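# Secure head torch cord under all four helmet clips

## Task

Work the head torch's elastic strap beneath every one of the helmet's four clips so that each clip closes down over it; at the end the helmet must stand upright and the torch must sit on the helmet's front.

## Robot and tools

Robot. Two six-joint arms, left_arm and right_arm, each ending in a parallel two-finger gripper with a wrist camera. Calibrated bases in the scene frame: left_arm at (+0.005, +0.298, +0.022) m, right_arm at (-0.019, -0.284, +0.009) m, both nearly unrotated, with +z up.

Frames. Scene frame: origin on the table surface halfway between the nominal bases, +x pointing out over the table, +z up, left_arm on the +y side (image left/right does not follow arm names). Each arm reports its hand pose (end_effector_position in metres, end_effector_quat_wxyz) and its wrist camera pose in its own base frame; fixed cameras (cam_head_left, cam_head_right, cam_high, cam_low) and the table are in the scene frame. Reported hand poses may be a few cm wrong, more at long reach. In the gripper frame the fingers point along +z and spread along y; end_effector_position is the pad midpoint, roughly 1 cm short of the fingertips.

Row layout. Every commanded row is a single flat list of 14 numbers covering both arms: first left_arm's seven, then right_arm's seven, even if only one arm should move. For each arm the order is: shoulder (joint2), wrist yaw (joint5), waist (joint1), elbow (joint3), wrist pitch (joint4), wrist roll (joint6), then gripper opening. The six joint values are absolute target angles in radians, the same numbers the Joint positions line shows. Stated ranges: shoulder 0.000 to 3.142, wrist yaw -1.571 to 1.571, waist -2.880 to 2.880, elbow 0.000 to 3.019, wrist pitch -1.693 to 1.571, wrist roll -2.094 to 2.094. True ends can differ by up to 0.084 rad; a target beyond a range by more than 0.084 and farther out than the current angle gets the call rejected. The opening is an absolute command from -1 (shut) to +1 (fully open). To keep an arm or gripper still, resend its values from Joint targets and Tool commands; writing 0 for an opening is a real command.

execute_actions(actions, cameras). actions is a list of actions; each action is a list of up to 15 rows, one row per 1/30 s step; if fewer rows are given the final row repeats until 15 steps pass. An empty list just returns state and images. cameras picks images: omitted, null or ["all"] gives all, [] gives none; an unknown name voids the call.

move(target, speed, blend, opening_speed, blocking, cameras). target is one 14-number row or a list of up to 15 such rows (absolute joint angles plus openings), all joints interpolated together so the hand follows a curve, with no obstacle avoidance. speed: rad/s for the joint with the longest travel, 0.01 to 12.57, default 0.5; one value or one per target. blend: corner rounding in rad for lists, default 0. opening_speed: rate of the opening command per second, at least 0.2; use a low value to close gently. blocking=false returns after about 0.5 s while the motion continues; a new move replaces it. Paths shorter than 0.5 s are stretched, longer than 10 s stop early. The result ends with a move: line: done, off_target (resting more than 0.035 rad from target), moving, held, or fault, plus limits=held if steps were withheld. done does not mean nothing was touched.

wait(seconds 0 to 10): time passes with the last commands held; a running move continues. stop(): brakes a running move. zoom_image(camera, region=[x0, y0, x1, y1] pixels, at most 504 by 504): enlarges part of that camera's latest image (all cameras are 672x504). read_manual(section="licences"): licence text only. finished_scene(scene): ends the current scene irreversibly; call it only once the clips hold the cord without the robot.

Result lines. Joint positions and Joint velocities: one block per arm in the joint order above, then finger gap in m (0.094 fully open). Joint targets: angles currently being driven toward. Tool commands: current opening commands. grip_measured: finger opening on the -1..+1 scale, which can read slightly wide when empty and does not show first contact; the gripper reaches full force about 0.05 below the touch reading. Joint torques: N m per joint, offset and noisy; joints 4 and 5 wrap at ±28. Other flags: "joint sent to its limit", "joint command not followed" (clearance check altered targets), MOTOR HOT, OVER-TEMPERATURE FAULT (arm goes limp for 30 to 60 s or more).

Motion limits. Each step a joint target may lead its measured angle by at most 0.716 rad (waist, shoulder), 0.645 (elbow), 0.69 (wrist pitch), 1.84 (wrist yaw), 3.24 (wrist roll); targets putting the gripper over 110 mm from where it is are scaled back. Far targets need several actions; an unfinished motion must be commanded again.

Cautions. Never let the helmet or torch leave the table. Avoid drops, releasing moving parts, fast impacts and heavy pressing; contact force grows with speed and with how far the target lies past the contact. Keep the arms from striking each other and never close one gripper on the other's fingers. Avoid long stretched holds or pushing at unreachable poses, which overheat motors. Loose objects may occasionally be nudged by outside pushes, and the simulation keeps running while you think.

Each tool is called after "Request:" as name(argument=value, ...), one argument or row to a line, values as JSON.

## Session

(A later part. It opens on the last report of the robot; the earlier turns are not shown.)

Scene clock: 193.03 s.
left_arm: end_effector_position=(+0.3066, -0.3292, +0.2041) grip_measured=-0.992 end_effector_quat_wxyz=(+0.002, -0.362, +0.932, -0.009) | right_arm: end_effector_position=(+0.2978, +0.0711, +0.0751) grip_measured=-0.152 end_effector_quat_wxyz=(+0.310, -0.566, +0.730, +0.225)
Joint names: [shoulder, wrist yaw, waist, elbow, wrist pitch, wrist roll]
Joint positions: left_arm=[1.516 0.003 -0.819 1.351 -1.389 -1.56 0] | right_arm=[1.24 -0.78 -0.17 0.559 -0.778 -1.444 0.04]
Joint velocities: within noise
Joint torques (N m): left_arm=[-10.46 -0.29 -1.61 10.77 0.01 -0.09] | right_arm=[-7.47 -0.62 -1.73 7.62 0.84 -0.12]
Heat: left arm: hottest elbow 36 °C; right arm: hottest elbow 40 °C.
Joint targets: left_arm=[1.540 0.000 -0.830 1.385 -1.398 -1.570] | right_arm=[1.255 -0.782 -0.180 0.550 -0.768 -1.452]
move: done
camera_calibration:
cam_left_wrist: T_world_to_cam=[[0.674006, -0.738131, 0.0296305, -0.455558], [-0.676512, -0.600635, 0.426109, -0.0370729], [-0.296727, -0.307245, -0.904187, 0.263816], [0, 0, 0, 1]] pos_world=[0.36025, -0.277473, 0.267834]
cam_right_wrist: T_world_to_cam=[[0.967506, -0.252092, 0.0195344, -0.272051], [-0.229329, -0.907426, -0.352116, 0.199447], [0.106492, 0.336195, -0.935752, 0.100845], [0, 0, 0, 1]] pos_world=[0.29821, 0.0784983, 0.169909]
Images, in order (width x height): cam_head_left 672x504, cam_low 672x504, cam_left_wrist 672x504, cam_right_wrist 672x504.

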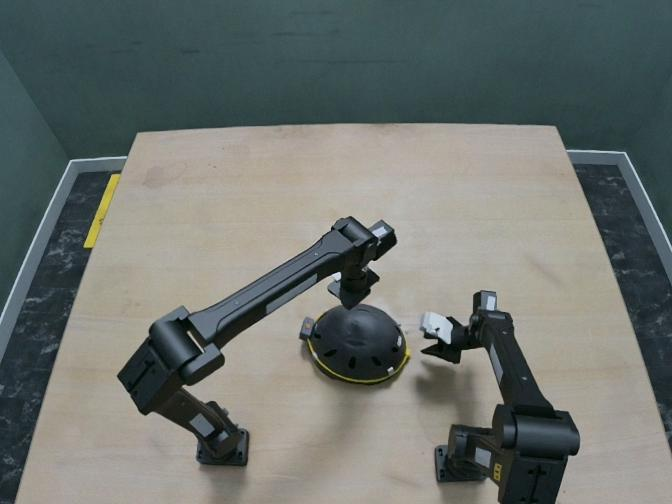

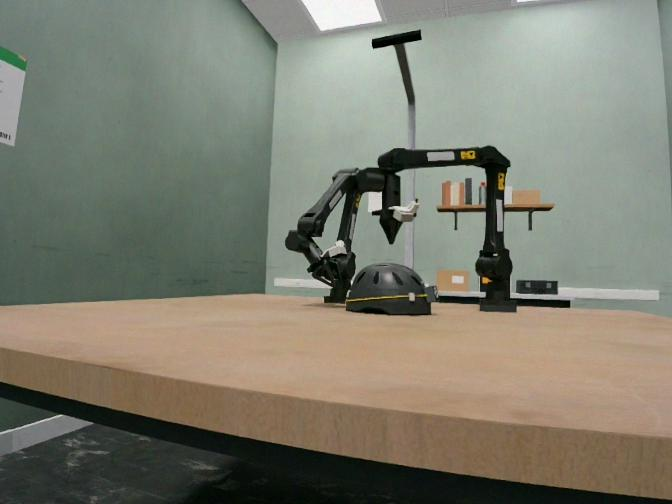

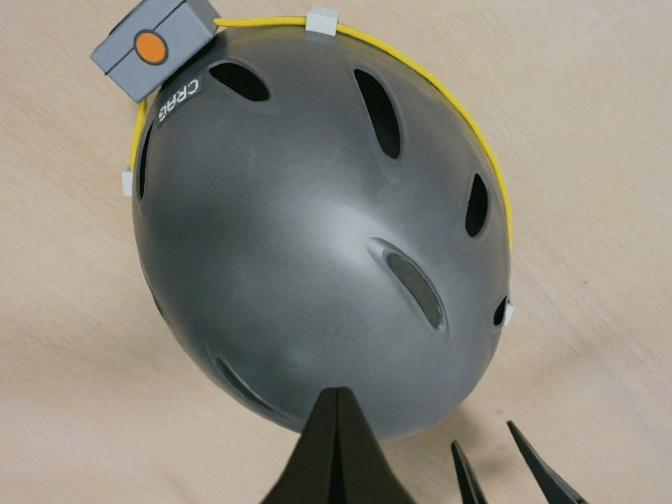

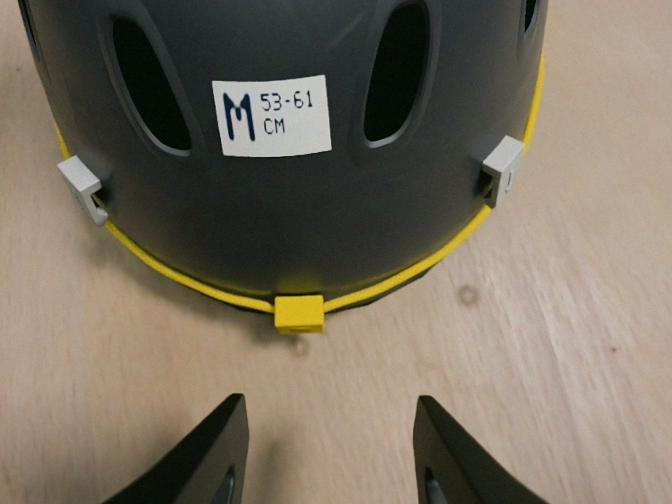

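Request:
move(
  target=[
    [1.562,0,-0.879,1.275,-1.265,-1.57,-1,1.420,-0.778,-0.043,0.505,-0.549,-1.40,-0.15],
    [1.562,0,-0.879,1.20,-1.235,-1.57,-1,1.420,-0.778,-0.043,0.505,-0.549,-1.40,-0.15],
  ],
  speed=[0.2,0.08],
  cameras=["cam_low","cam_left_wrist","cam_right_wrist"],
)

Request:
zoom_image(
  camera="cam_low",
  region=[320, 240, 450, 325],
)

Scene clock: 215.37 s.
left_arm: end_effector_position=(+0.2864, -0.3373, +0.1486) grip_measured=-0.992 end_effector_quat_wxyz=(+0.000, -0.341, +0.940, -0.005) | right_arm: end_effector_position=(+0.2960, +0.1048, +0.0234) grip_measured=-0.152 end_effector_quat_wxyz=(+0.295, -0.597, +0.705, +0.245)
Joint names: [shoulder, wrist yaw, waist, elbow, wrist pitch, wrist roll]
Joint positions: left_arm=[1.536 0.003 -0.865 1.225 -1.25 -1.562 0] | right_arm=[1.404 -0.779 -0.053 0.514 -0.559 -1.408 0.04]
Joint velocities: within noise
Joint torques (N m): left_arm=[-9.64 -0.23 -2.26 5.83 1.21 -0.04] | right_arm=[-8.64 -0.49 0.44 6.26 0.75 0]
Heat: left arm: hottest elbow 37 °C; right arm: hottest elbow 40 °C.
Joint targets: left_arm=[1.562 0.000 -0.879 1.200 -1.235 -1.570] | right_arm=[1.420 -0.778 -0.043 0.505 -0.549 -1.400]
move: done
camera_calibration:
cam_left_wrist: T_world_to_cam=[[0.640502, -0.76764, 0.0220389, -0.445571], [-0.700672, -0.572397, 0.425934, -0.0153772], [-0.314349, -0.288254, -0.904486, 0.216668], [0, 0, 0, 1]] pos_world=[0.342724, -0.288384, 0.212343]
cam_right_wrist: T_world_to_cam=[[0.986562, -0.163341, 0.0038208, -0.275289], [-0.151486, -0.923216, -0.353163, 0.189971], [0.0612136, 0.347838, -0.935554, 0.0535154], [0, 0, 0, 1]] pos_world=[0.297092, 0.111804, 0.118209]
Images, in order (width x height): cam_low 672x504, cam_left_wrist 672x504, cam_right_wrist 672x504.

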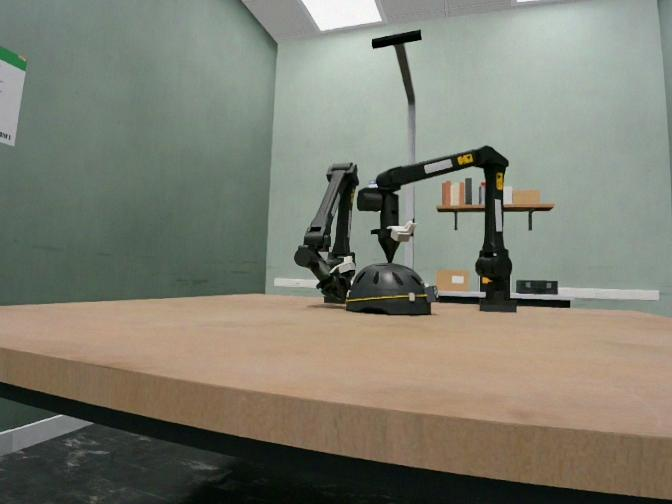

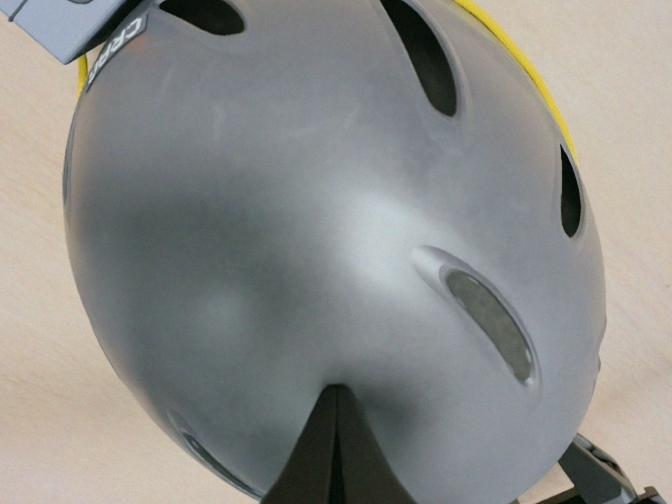

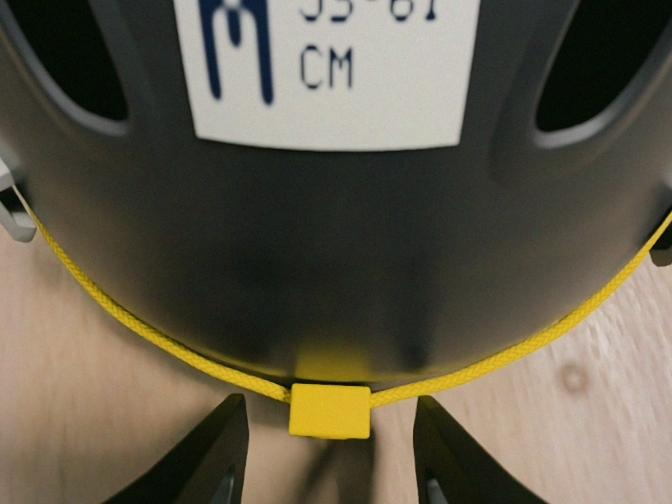

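Scaled by 3.877.

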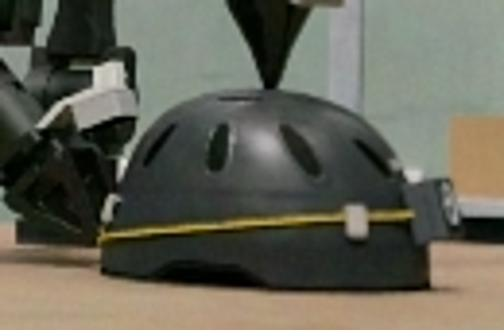

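Request:
move(
  target=[
    [1.562,0,-0.879,1.195,-1.235,-1.57,-1,1.420,-0.778,-0.043,0.505,-0.549,-1.40,-0.4],
    [1.568,0,-0.879,1.10,-1.20,-1.57,-1,1.420,-0.778,-0.043,0.505,-0.549,-1.40,-1],
    [1.572,0,-0.879,1.07,-1.19,-1.57,-1,1.305,-0.778,-0.024,0.585,-0.67,-1.376,-1],
    [1.572,0,-0.879,1.05,-1.18,-1.57,-1,1.22,-0.775,-0.006,0.625,-0.77,-1.352,-1],
  ],
  speed=[0.1,0.08,0.1,0.08],
  opening_speed=0.4,
  cameras=["cam_low","cam_left_wrist","cam_right_wrist"],
)

Request:
zoom_image(
  camera="cam_low",
  region=[320, 240, 450, 325],
)

Scene clock: 239.03 s.
left_arm: end_effector_position=(+0.2779, -0.3271, +0.1416) grip_measured=-0.992 end_effector_quat_wxyz=(+0.010, -0.342, +0.939, -0.030) | right_arm: end_effector_position=(+0.2893, +0.1152, +0.0745) grip_measured=-0.677 end_effector_quat_wxyz=(+0.284, -0.596, +0.708, +0.251)
Joint names: [shoulder, wrist yaw, waist, elbow, wrist pitch, wrist roll]
Joint positions: left_arm=[1.475 0.002 -0.865 1.136 -1.168 -1.563 0] | right_arm=[1.246 -0.768 -0.013 0.564 -0.758 -1.358 0.015]
Joint velocities: within noise
Joint torques (N m): left_arm=[-3.72 -0.28 -2.14 1.02 -0.05 0.04] | right_arm=[-11.75 -0.9 -0.03 13.75 -0.16 -0.02]
Heat: left arm: hottest elbow 36 °C; right arm: hottest elbow 40 °C.
Joint targets: left_arm=[1.572 0.000 -0.879 1.050 -1.180 -1.570] | right_arm=[1.220 -0.775 -0.006 0.625 -0.770 -1.352]
move: off_target (left_arm, right_arm); left_arm: the shoulder is farthest, 0.097 rad from its target; right_arm: the elbow is farthest, 0.061 rad from its target
camera_calibration:
cam_left_wrist: T_world_to_cam=[[0.639957, -0.764641, 0.0760136, -0.438673], [-0.714925, -0.556231, 0.423662, -0.00296414], [-0.281669, -0.32547, -0.902625, 0.189096], [0, 0, 0, 1]] pos_world=[0.331875, -0.275531, 0.205284]
cam_right_wrist: T_world_to_cam=[[0.986963, -0.159722, -0.0198437, -0.265975], [-0.156751, -0.925903, -0.343703, 0.217746], [0.0365237, 0.342333, -0.938869, 0.106136], [0, 0, 0, 1]] pos_world=[0.292762, 0.122796, 0.16921]
Images, in order (width x height): cam_low 672x504, cam_left_wrist 672x504, cam_right_wrist 672x504.

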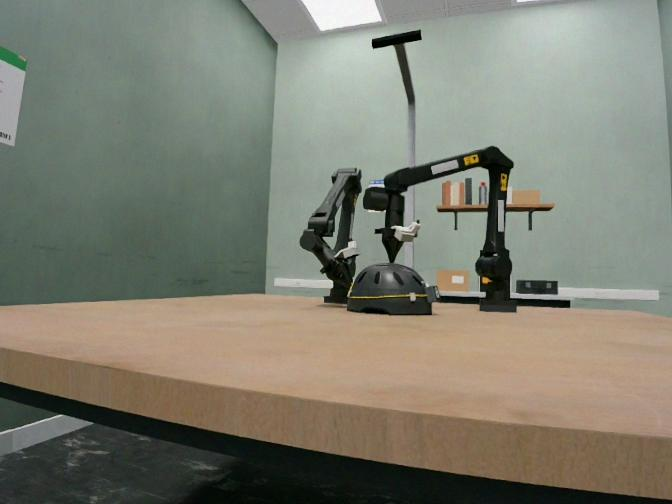

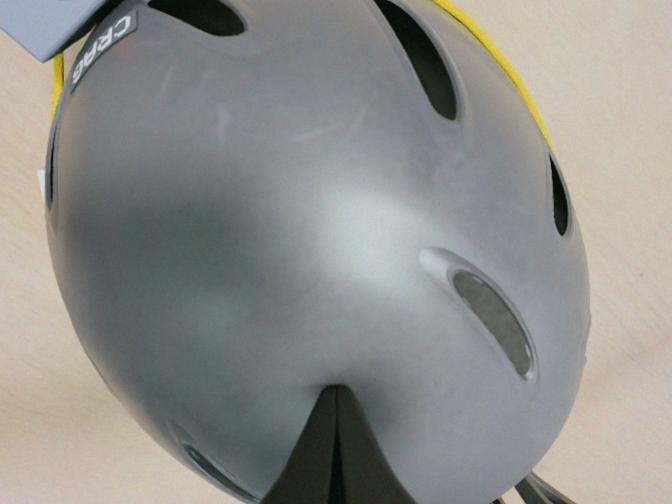

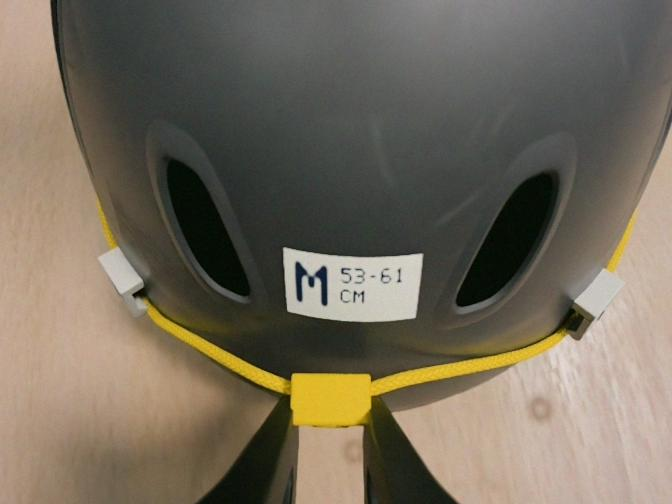

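Scaled by 3.877.

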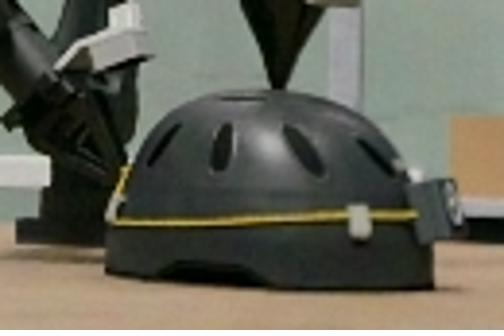

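Request:
move(
  target=[
    [1.572,0,-0.879,1.03,-1.17,-1.57,-1,1.155,-0.785,0.02,0.69,-0.845,-1.303,-1],
    [1.572,0,-0.879,1.01,-1.16,-1.57,-1,1.085,-0.79,0.05,0.77,-0.92,-1.25,-1],
  ],
  speed=[0.08,0.07],
  cameras=["cam_low","cam_left_wrist","cam_right_wrist"],
)

Request:
zoom_image(
  camera="cam_low",
  region=[320, 240, 450, 325],
)

Scene clock: 247.67 s.
left_arm: end_effector_position=(+0.2730, -0.3252, +0.1392) grip_measured=-0.992 end_effector_quat_wxyz=(+0.010, -0.340, +0.940, -0.036) | right_arm: end_effector_position=(+0.2864, +0.1306, +0.1264) grip_measured=-0.678 end_effector_quat_wxyz=(+0.272, -0.585, +0.718, +0.260)
Joint names: [shoulder, wrist yaw, waist, elbow, wrist pitch, wrist roll]
Joint positions: left_arm=[1.46 0.007 -0.869 1.112 -1.149 -1.563 0] | right_arm=[1.134 -0.758 0.045 0.644 -0.92 -1.26 0.015]
Joint velocities: within noise
Joint torques (N m): left_arm=[-2.67 -0.41 -1.85 0.01 0.25 0] | right_arm=[-12.98 -1.81 0.32 20.82 0.7 -0.02]
Heat: left arm: hottest elbow 35 °C; right arm: hottest elbow 41 °C.
Joint targets: left_arm=[1.572 0.000 -0.879 1.010 -1.160 -1.570] | right_arm=[1.085 -0.790 0.050 0.770 -0.920 -1.250]
move: off_target (left_arm, right_arm); left_arm: the shoulder is farthest, 0.112 rad from its target; right_arm: the elbow is farthest, 0.126 rad from its target
camera_calibration:
cam_left_wrist: T_world_to_cam=[[0.636263, -0.766661, 0.0860222, -0.434871], [-0.718691, -0.548502, 0.427351, -0.00150342], [-0.28045, -0.333731, -0.899984, 0.182799], [0, 0, 0, 1]] pos_world=[0.326878, -0.273218, 0.202567]
cam_right_wrist: T_world_to_cam=[[0.983047, -0.173955, -0.0579507, -0.251802], [-0.18328, -0.923312, -0.337495, 0.255936], [0.0052022, 0.342394, -0.939542, 0.158617], [0, 0, 0, 1]] pos_world=[0.293616, 0.138198, 0.220812]
Images, in order (width x height): cam_low 672x504, cam_left_wrist 672x504, cam_right_wrist 672x504.

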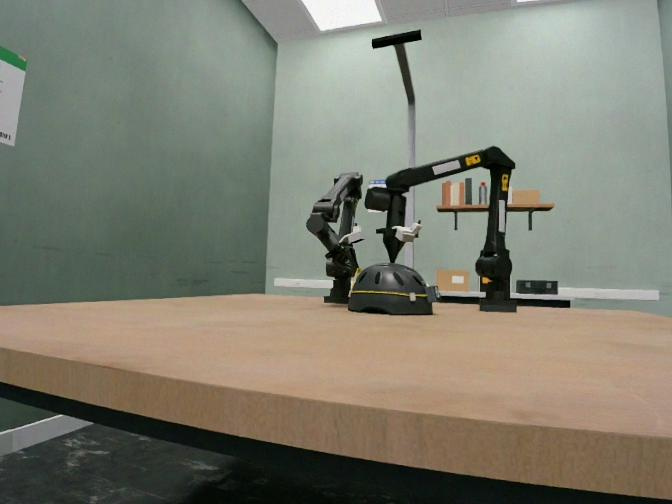

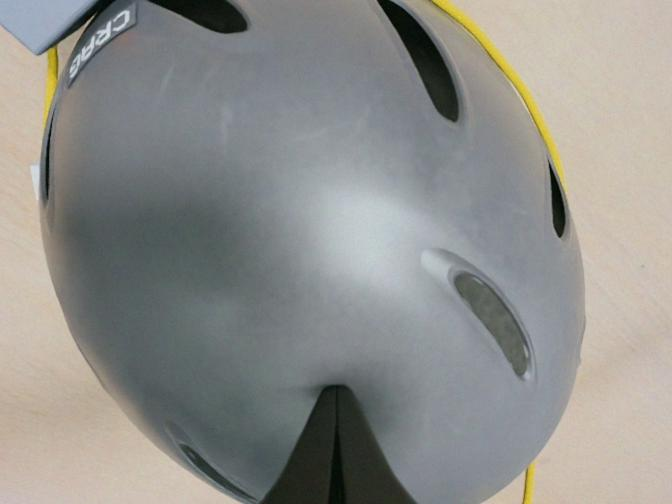

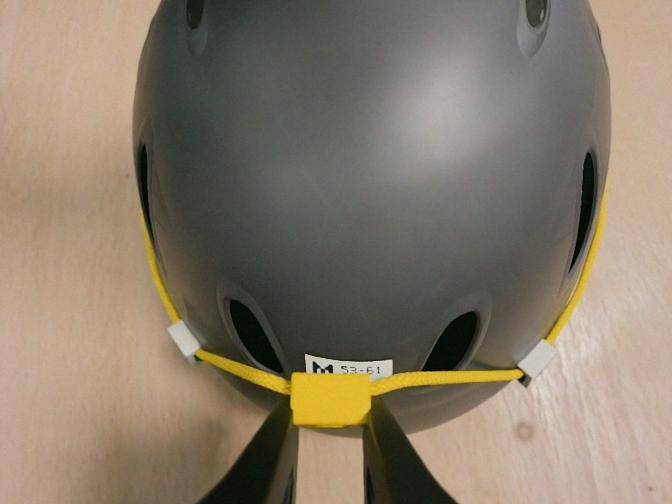

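Scaled by 3.877.

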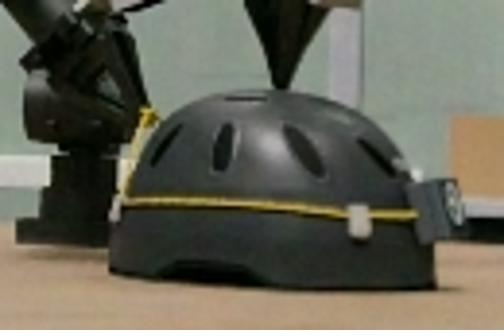

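Request:
zoom_image(
  camera="cam_right_wrist",
  region=[150, 300, 250, 390],
)

Request:
zoom_image(
  camera="cam_right_wrist",
  region=[480, 320, 580, 410],
)

Scaled by 5.040.

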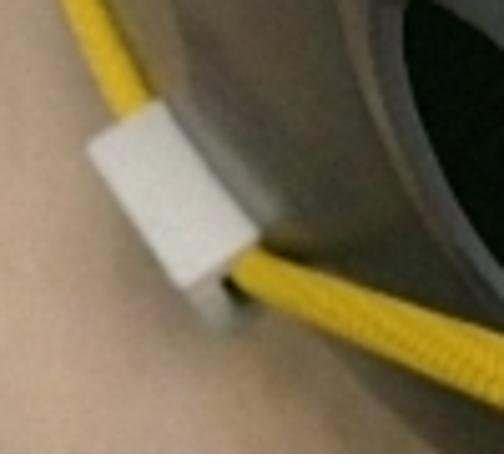

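Scaled by 5.040.

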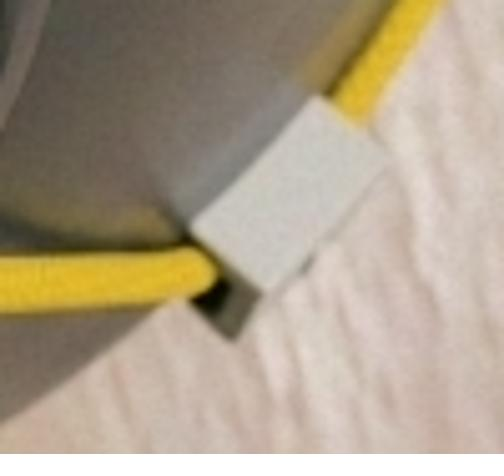

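Request:
move(
  target=[
    [1.545,0,-0.879,1.08,-1.17,-1.57,-1,1.20,-0.775,0.0,0.62,-0.80,-1.33,-1],
    [1.53,0,-0.879,1.11,-1.165,-1.57,-1,1.337,-0.778,-0.046,0.535,-0.65,-1.376,-1],
    [1.53,0,-0.879,1.11,-1.165,-1.57,-1,1.337,-0.778,-0.046,0.535,-0.65,-1.376,-0.4],
    [1.53,0,-0.879,1.11,-1.165,-1.57,-1,1.337,-0.778,-0.046,0.535,-0.65,-1.376,-0.15],
    [1.53,0,-0.879,1.11,-1.165,-1.57,-1,1.18,-0.782,-0.17,0.60,-0.89,-1.45,-0.15],
  ],
  speed=[0.15,0.15,0.1,0.1,0.25],
  opening_speed=0.6,
  cameras=["cam_low","cam_right_wrist"],
)

Request:
zoom_image(
  camera="cam_low",
  region=[320, 240, 450, 325],
)

Scene clock: 264.00 s.
left_arm: end_effector_position=(+0.2770, -0.3288, +0.1468) grip_measured=-0.992 end_effector_quat_wxyz=(+0.015, -0.340, +0.939, -0.044) | right_arm: end_effector_position=(+0.2761, +0.0774, +0.0829) grip_measured=-0.152 end_effector_quat_wxyz=(+0.288, -0.560, +0.736, +0.249)
Joint names: [shoulder, wrist yaw, waist, elbow, wrist pitch, wrist roll]
Joint positions: left_arm=[1.455 0.003 -0.869 1.127 -1.151 -1.563 0] | right_arm=[1.192 -0.78 -0.16 0.551 -0.882 -1.442 0.04]
Joint velocities: within noise
Joint torques (N m): left_arm=[-5.13 -0.27 -1.73 6.57 -0.23 -0.03] | right_arm=[-9.17 -0.65 -1.14 12.97 -0.1 -0.14]
Heat: left arm: hottest elbow 34 °C; right arm: hottest elbow 48 °C.
Joint targets: left_arm=[1.530 0.000 -0.879 1.110 -1.165 -1.570] | right_arm=[1.180 -0.782 -0.170 0.600 -0.890 -1.450]
move: off_target (left_arm, right_arm); left_arm: the shoulder is farthest, 0.075 rad from its target; right_arm: the elbow is farthest, 0.049 rad from its target
camera_calibration:
cam_right_wrist: T_world_to_cam=[[0.968733, -0.243893, -0.0455281, -0.245172], [-0.244296, -0.905621, -0.346655, 0.206492], [0.0433155, 0.346939, -0.936887, 0.125086], [0, 0, 0, 1]] pos_world=[0.282534, 0.0838109, 0.177611]
Images, in order (width x height): cam_low 672x504, cam_right_wrist 672x504.

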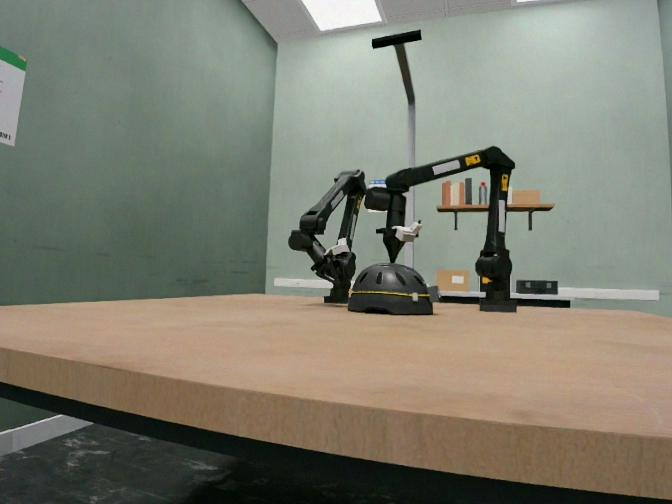

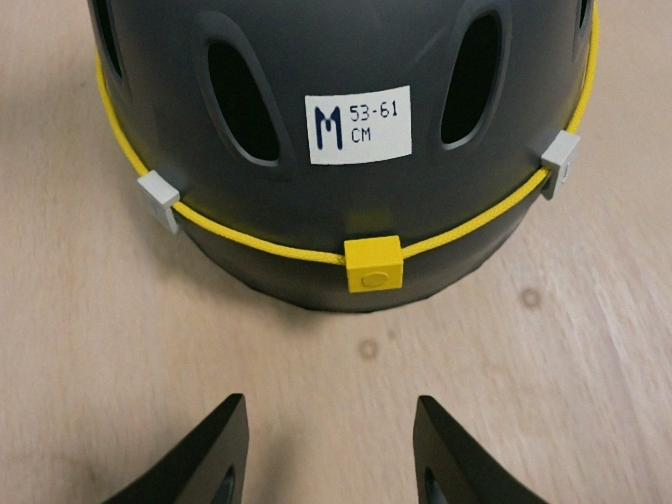

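Scaled by 3.877.

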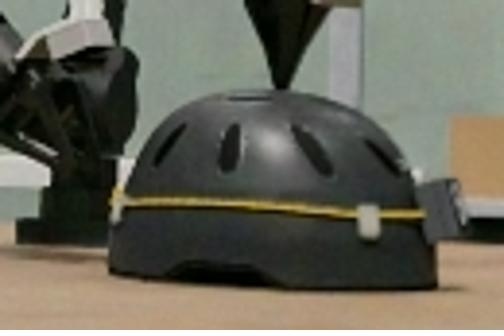

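Request:
zoom_image(
  camera="cam_right_wrist",
  region=[110, 140, 230, 250],
)

Request:
zoom_image(
  camera="cam_right_wrist",
  region=[490, 100, 610, 220],
)

Request:
move(
  target=[
    [1.475,0,-0.875,1.20,-1.16,-1.57,-1,1.18,-0.782,-0.17,0.60,-0.89,-1.45,-0.15],
    [1.40,0,-0.87,1.45,-1.36,-1.57,-1,1.18,-0.782,-0.17,0.60,-0.89,-1.45,-0.15],
  ],
  speed=[0.15,0.4],
  cameras=["cam_low","cam_left_wrist","cam_head_left"],
)

Request:
zoom_image(
  camera="cam_head_left",
  region=[280, 280, 430, 400],
)

Scaled by 4.200.

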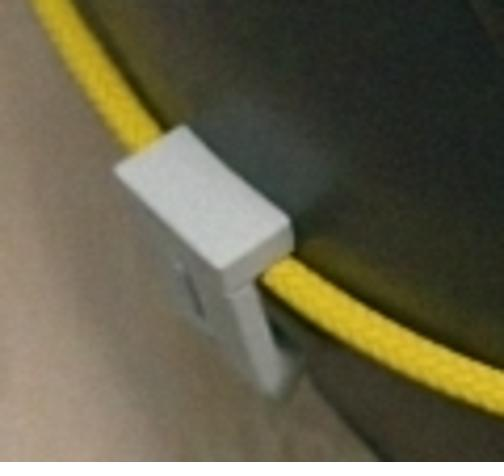

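Scaled by 4.200.

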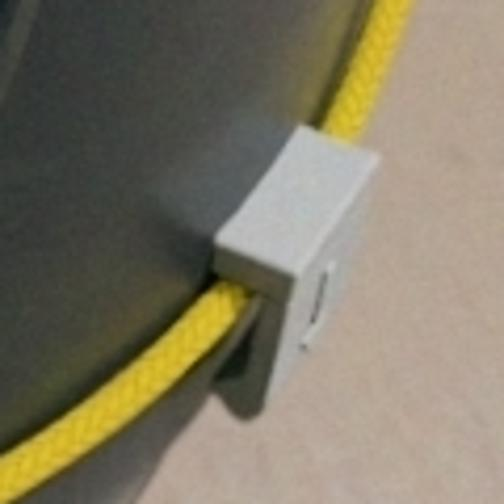

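Scene clock: 271.60 s.
left_arm: end_effector_position=(+0.2976, -0.3532, +0.2784) grip_measured=-0.992 end_effector_quat_wxyz=(+0.038, -0.338, +0.934, -0.107) | right_arm: end_effector_position=(+0.2760, +0.0774, +0.0829) grip_measured=-0.152 end_effector_quat_wxyz=(+0.288, -0.561, +0.736, +0.249)
Joint names: [shoulder, wrist yaw, waist, elbow, wrist pitch, wrist roll]
Joint positions: left_arm=[1.4 0.003 -0.869 1.407 -1.35 -1.563 0] | right_arm=[1.192 -0.78 -0.16 0.551 -0.882 -1.443 0.04]
Joint velocities: within noise
Joint torques (N m): left_arm=[-10.87 -0.27 -0.85 12.1 0.17 -0.03] | right_arm=[-9.64 -0.67 -1.08 12.86 -0.08 -0.15]
Heat: left arm: hottest elbow 35 °C; right arm: hottest elbow 48 °C.
Joint targets: left_arm=[1.400 0.000 -0.870 1.450 -1.360 -1.570] | right_arm=[1.180 -0.782 -0.170 0.600 -0.890 -1.450]
move: off_target (left_arm, right_arm); left_arm: the elbow is farthest, 0.043 rad from its target; right_arm: the elbow is farthest, 0.049 rad from its target
camera_calibration:
cam_left_wrist: T_world_to_cam=[[0.620435, -0.74743, 0.237506, -0.514608], [-0.761192, -0.501002, 0.411806, -0.0247929], [-0.188805, -0.436286, -0.879777, 0.236477], [0, 0, 0, 1]] pos_world=[0.345056, -0.293883, 0.340479]
Images, in order (width x height): cam_head_left 672x504, cam_low 672x504, cam_left_wrist 672x504.

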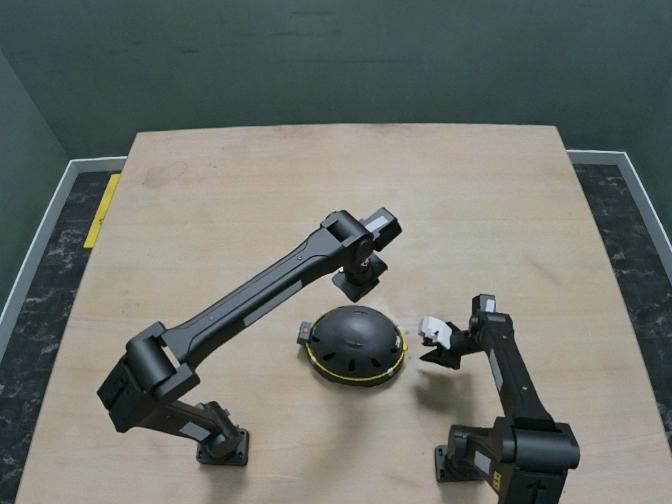

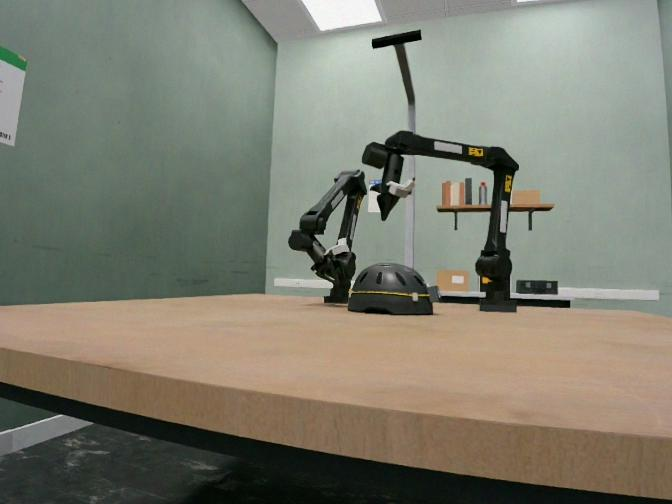

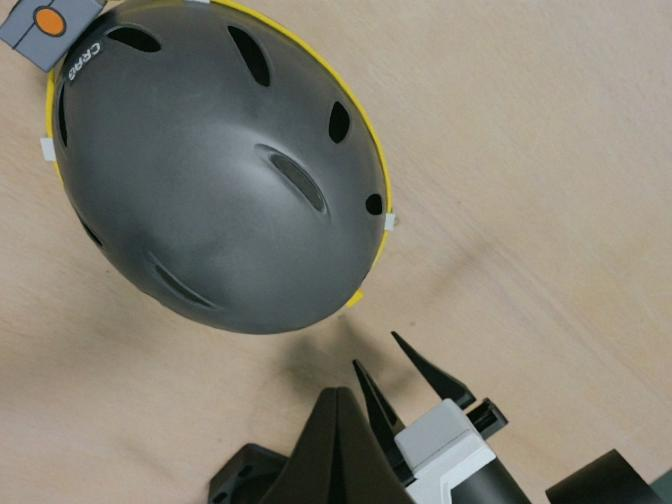

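Scaled by 3.360.

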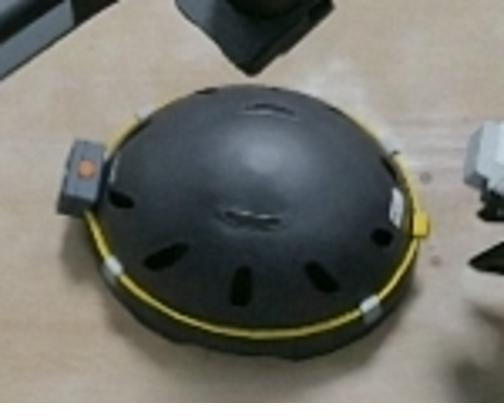

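Request:
finished_scene(
  scene=2,
)

The scene is finished: the task was done.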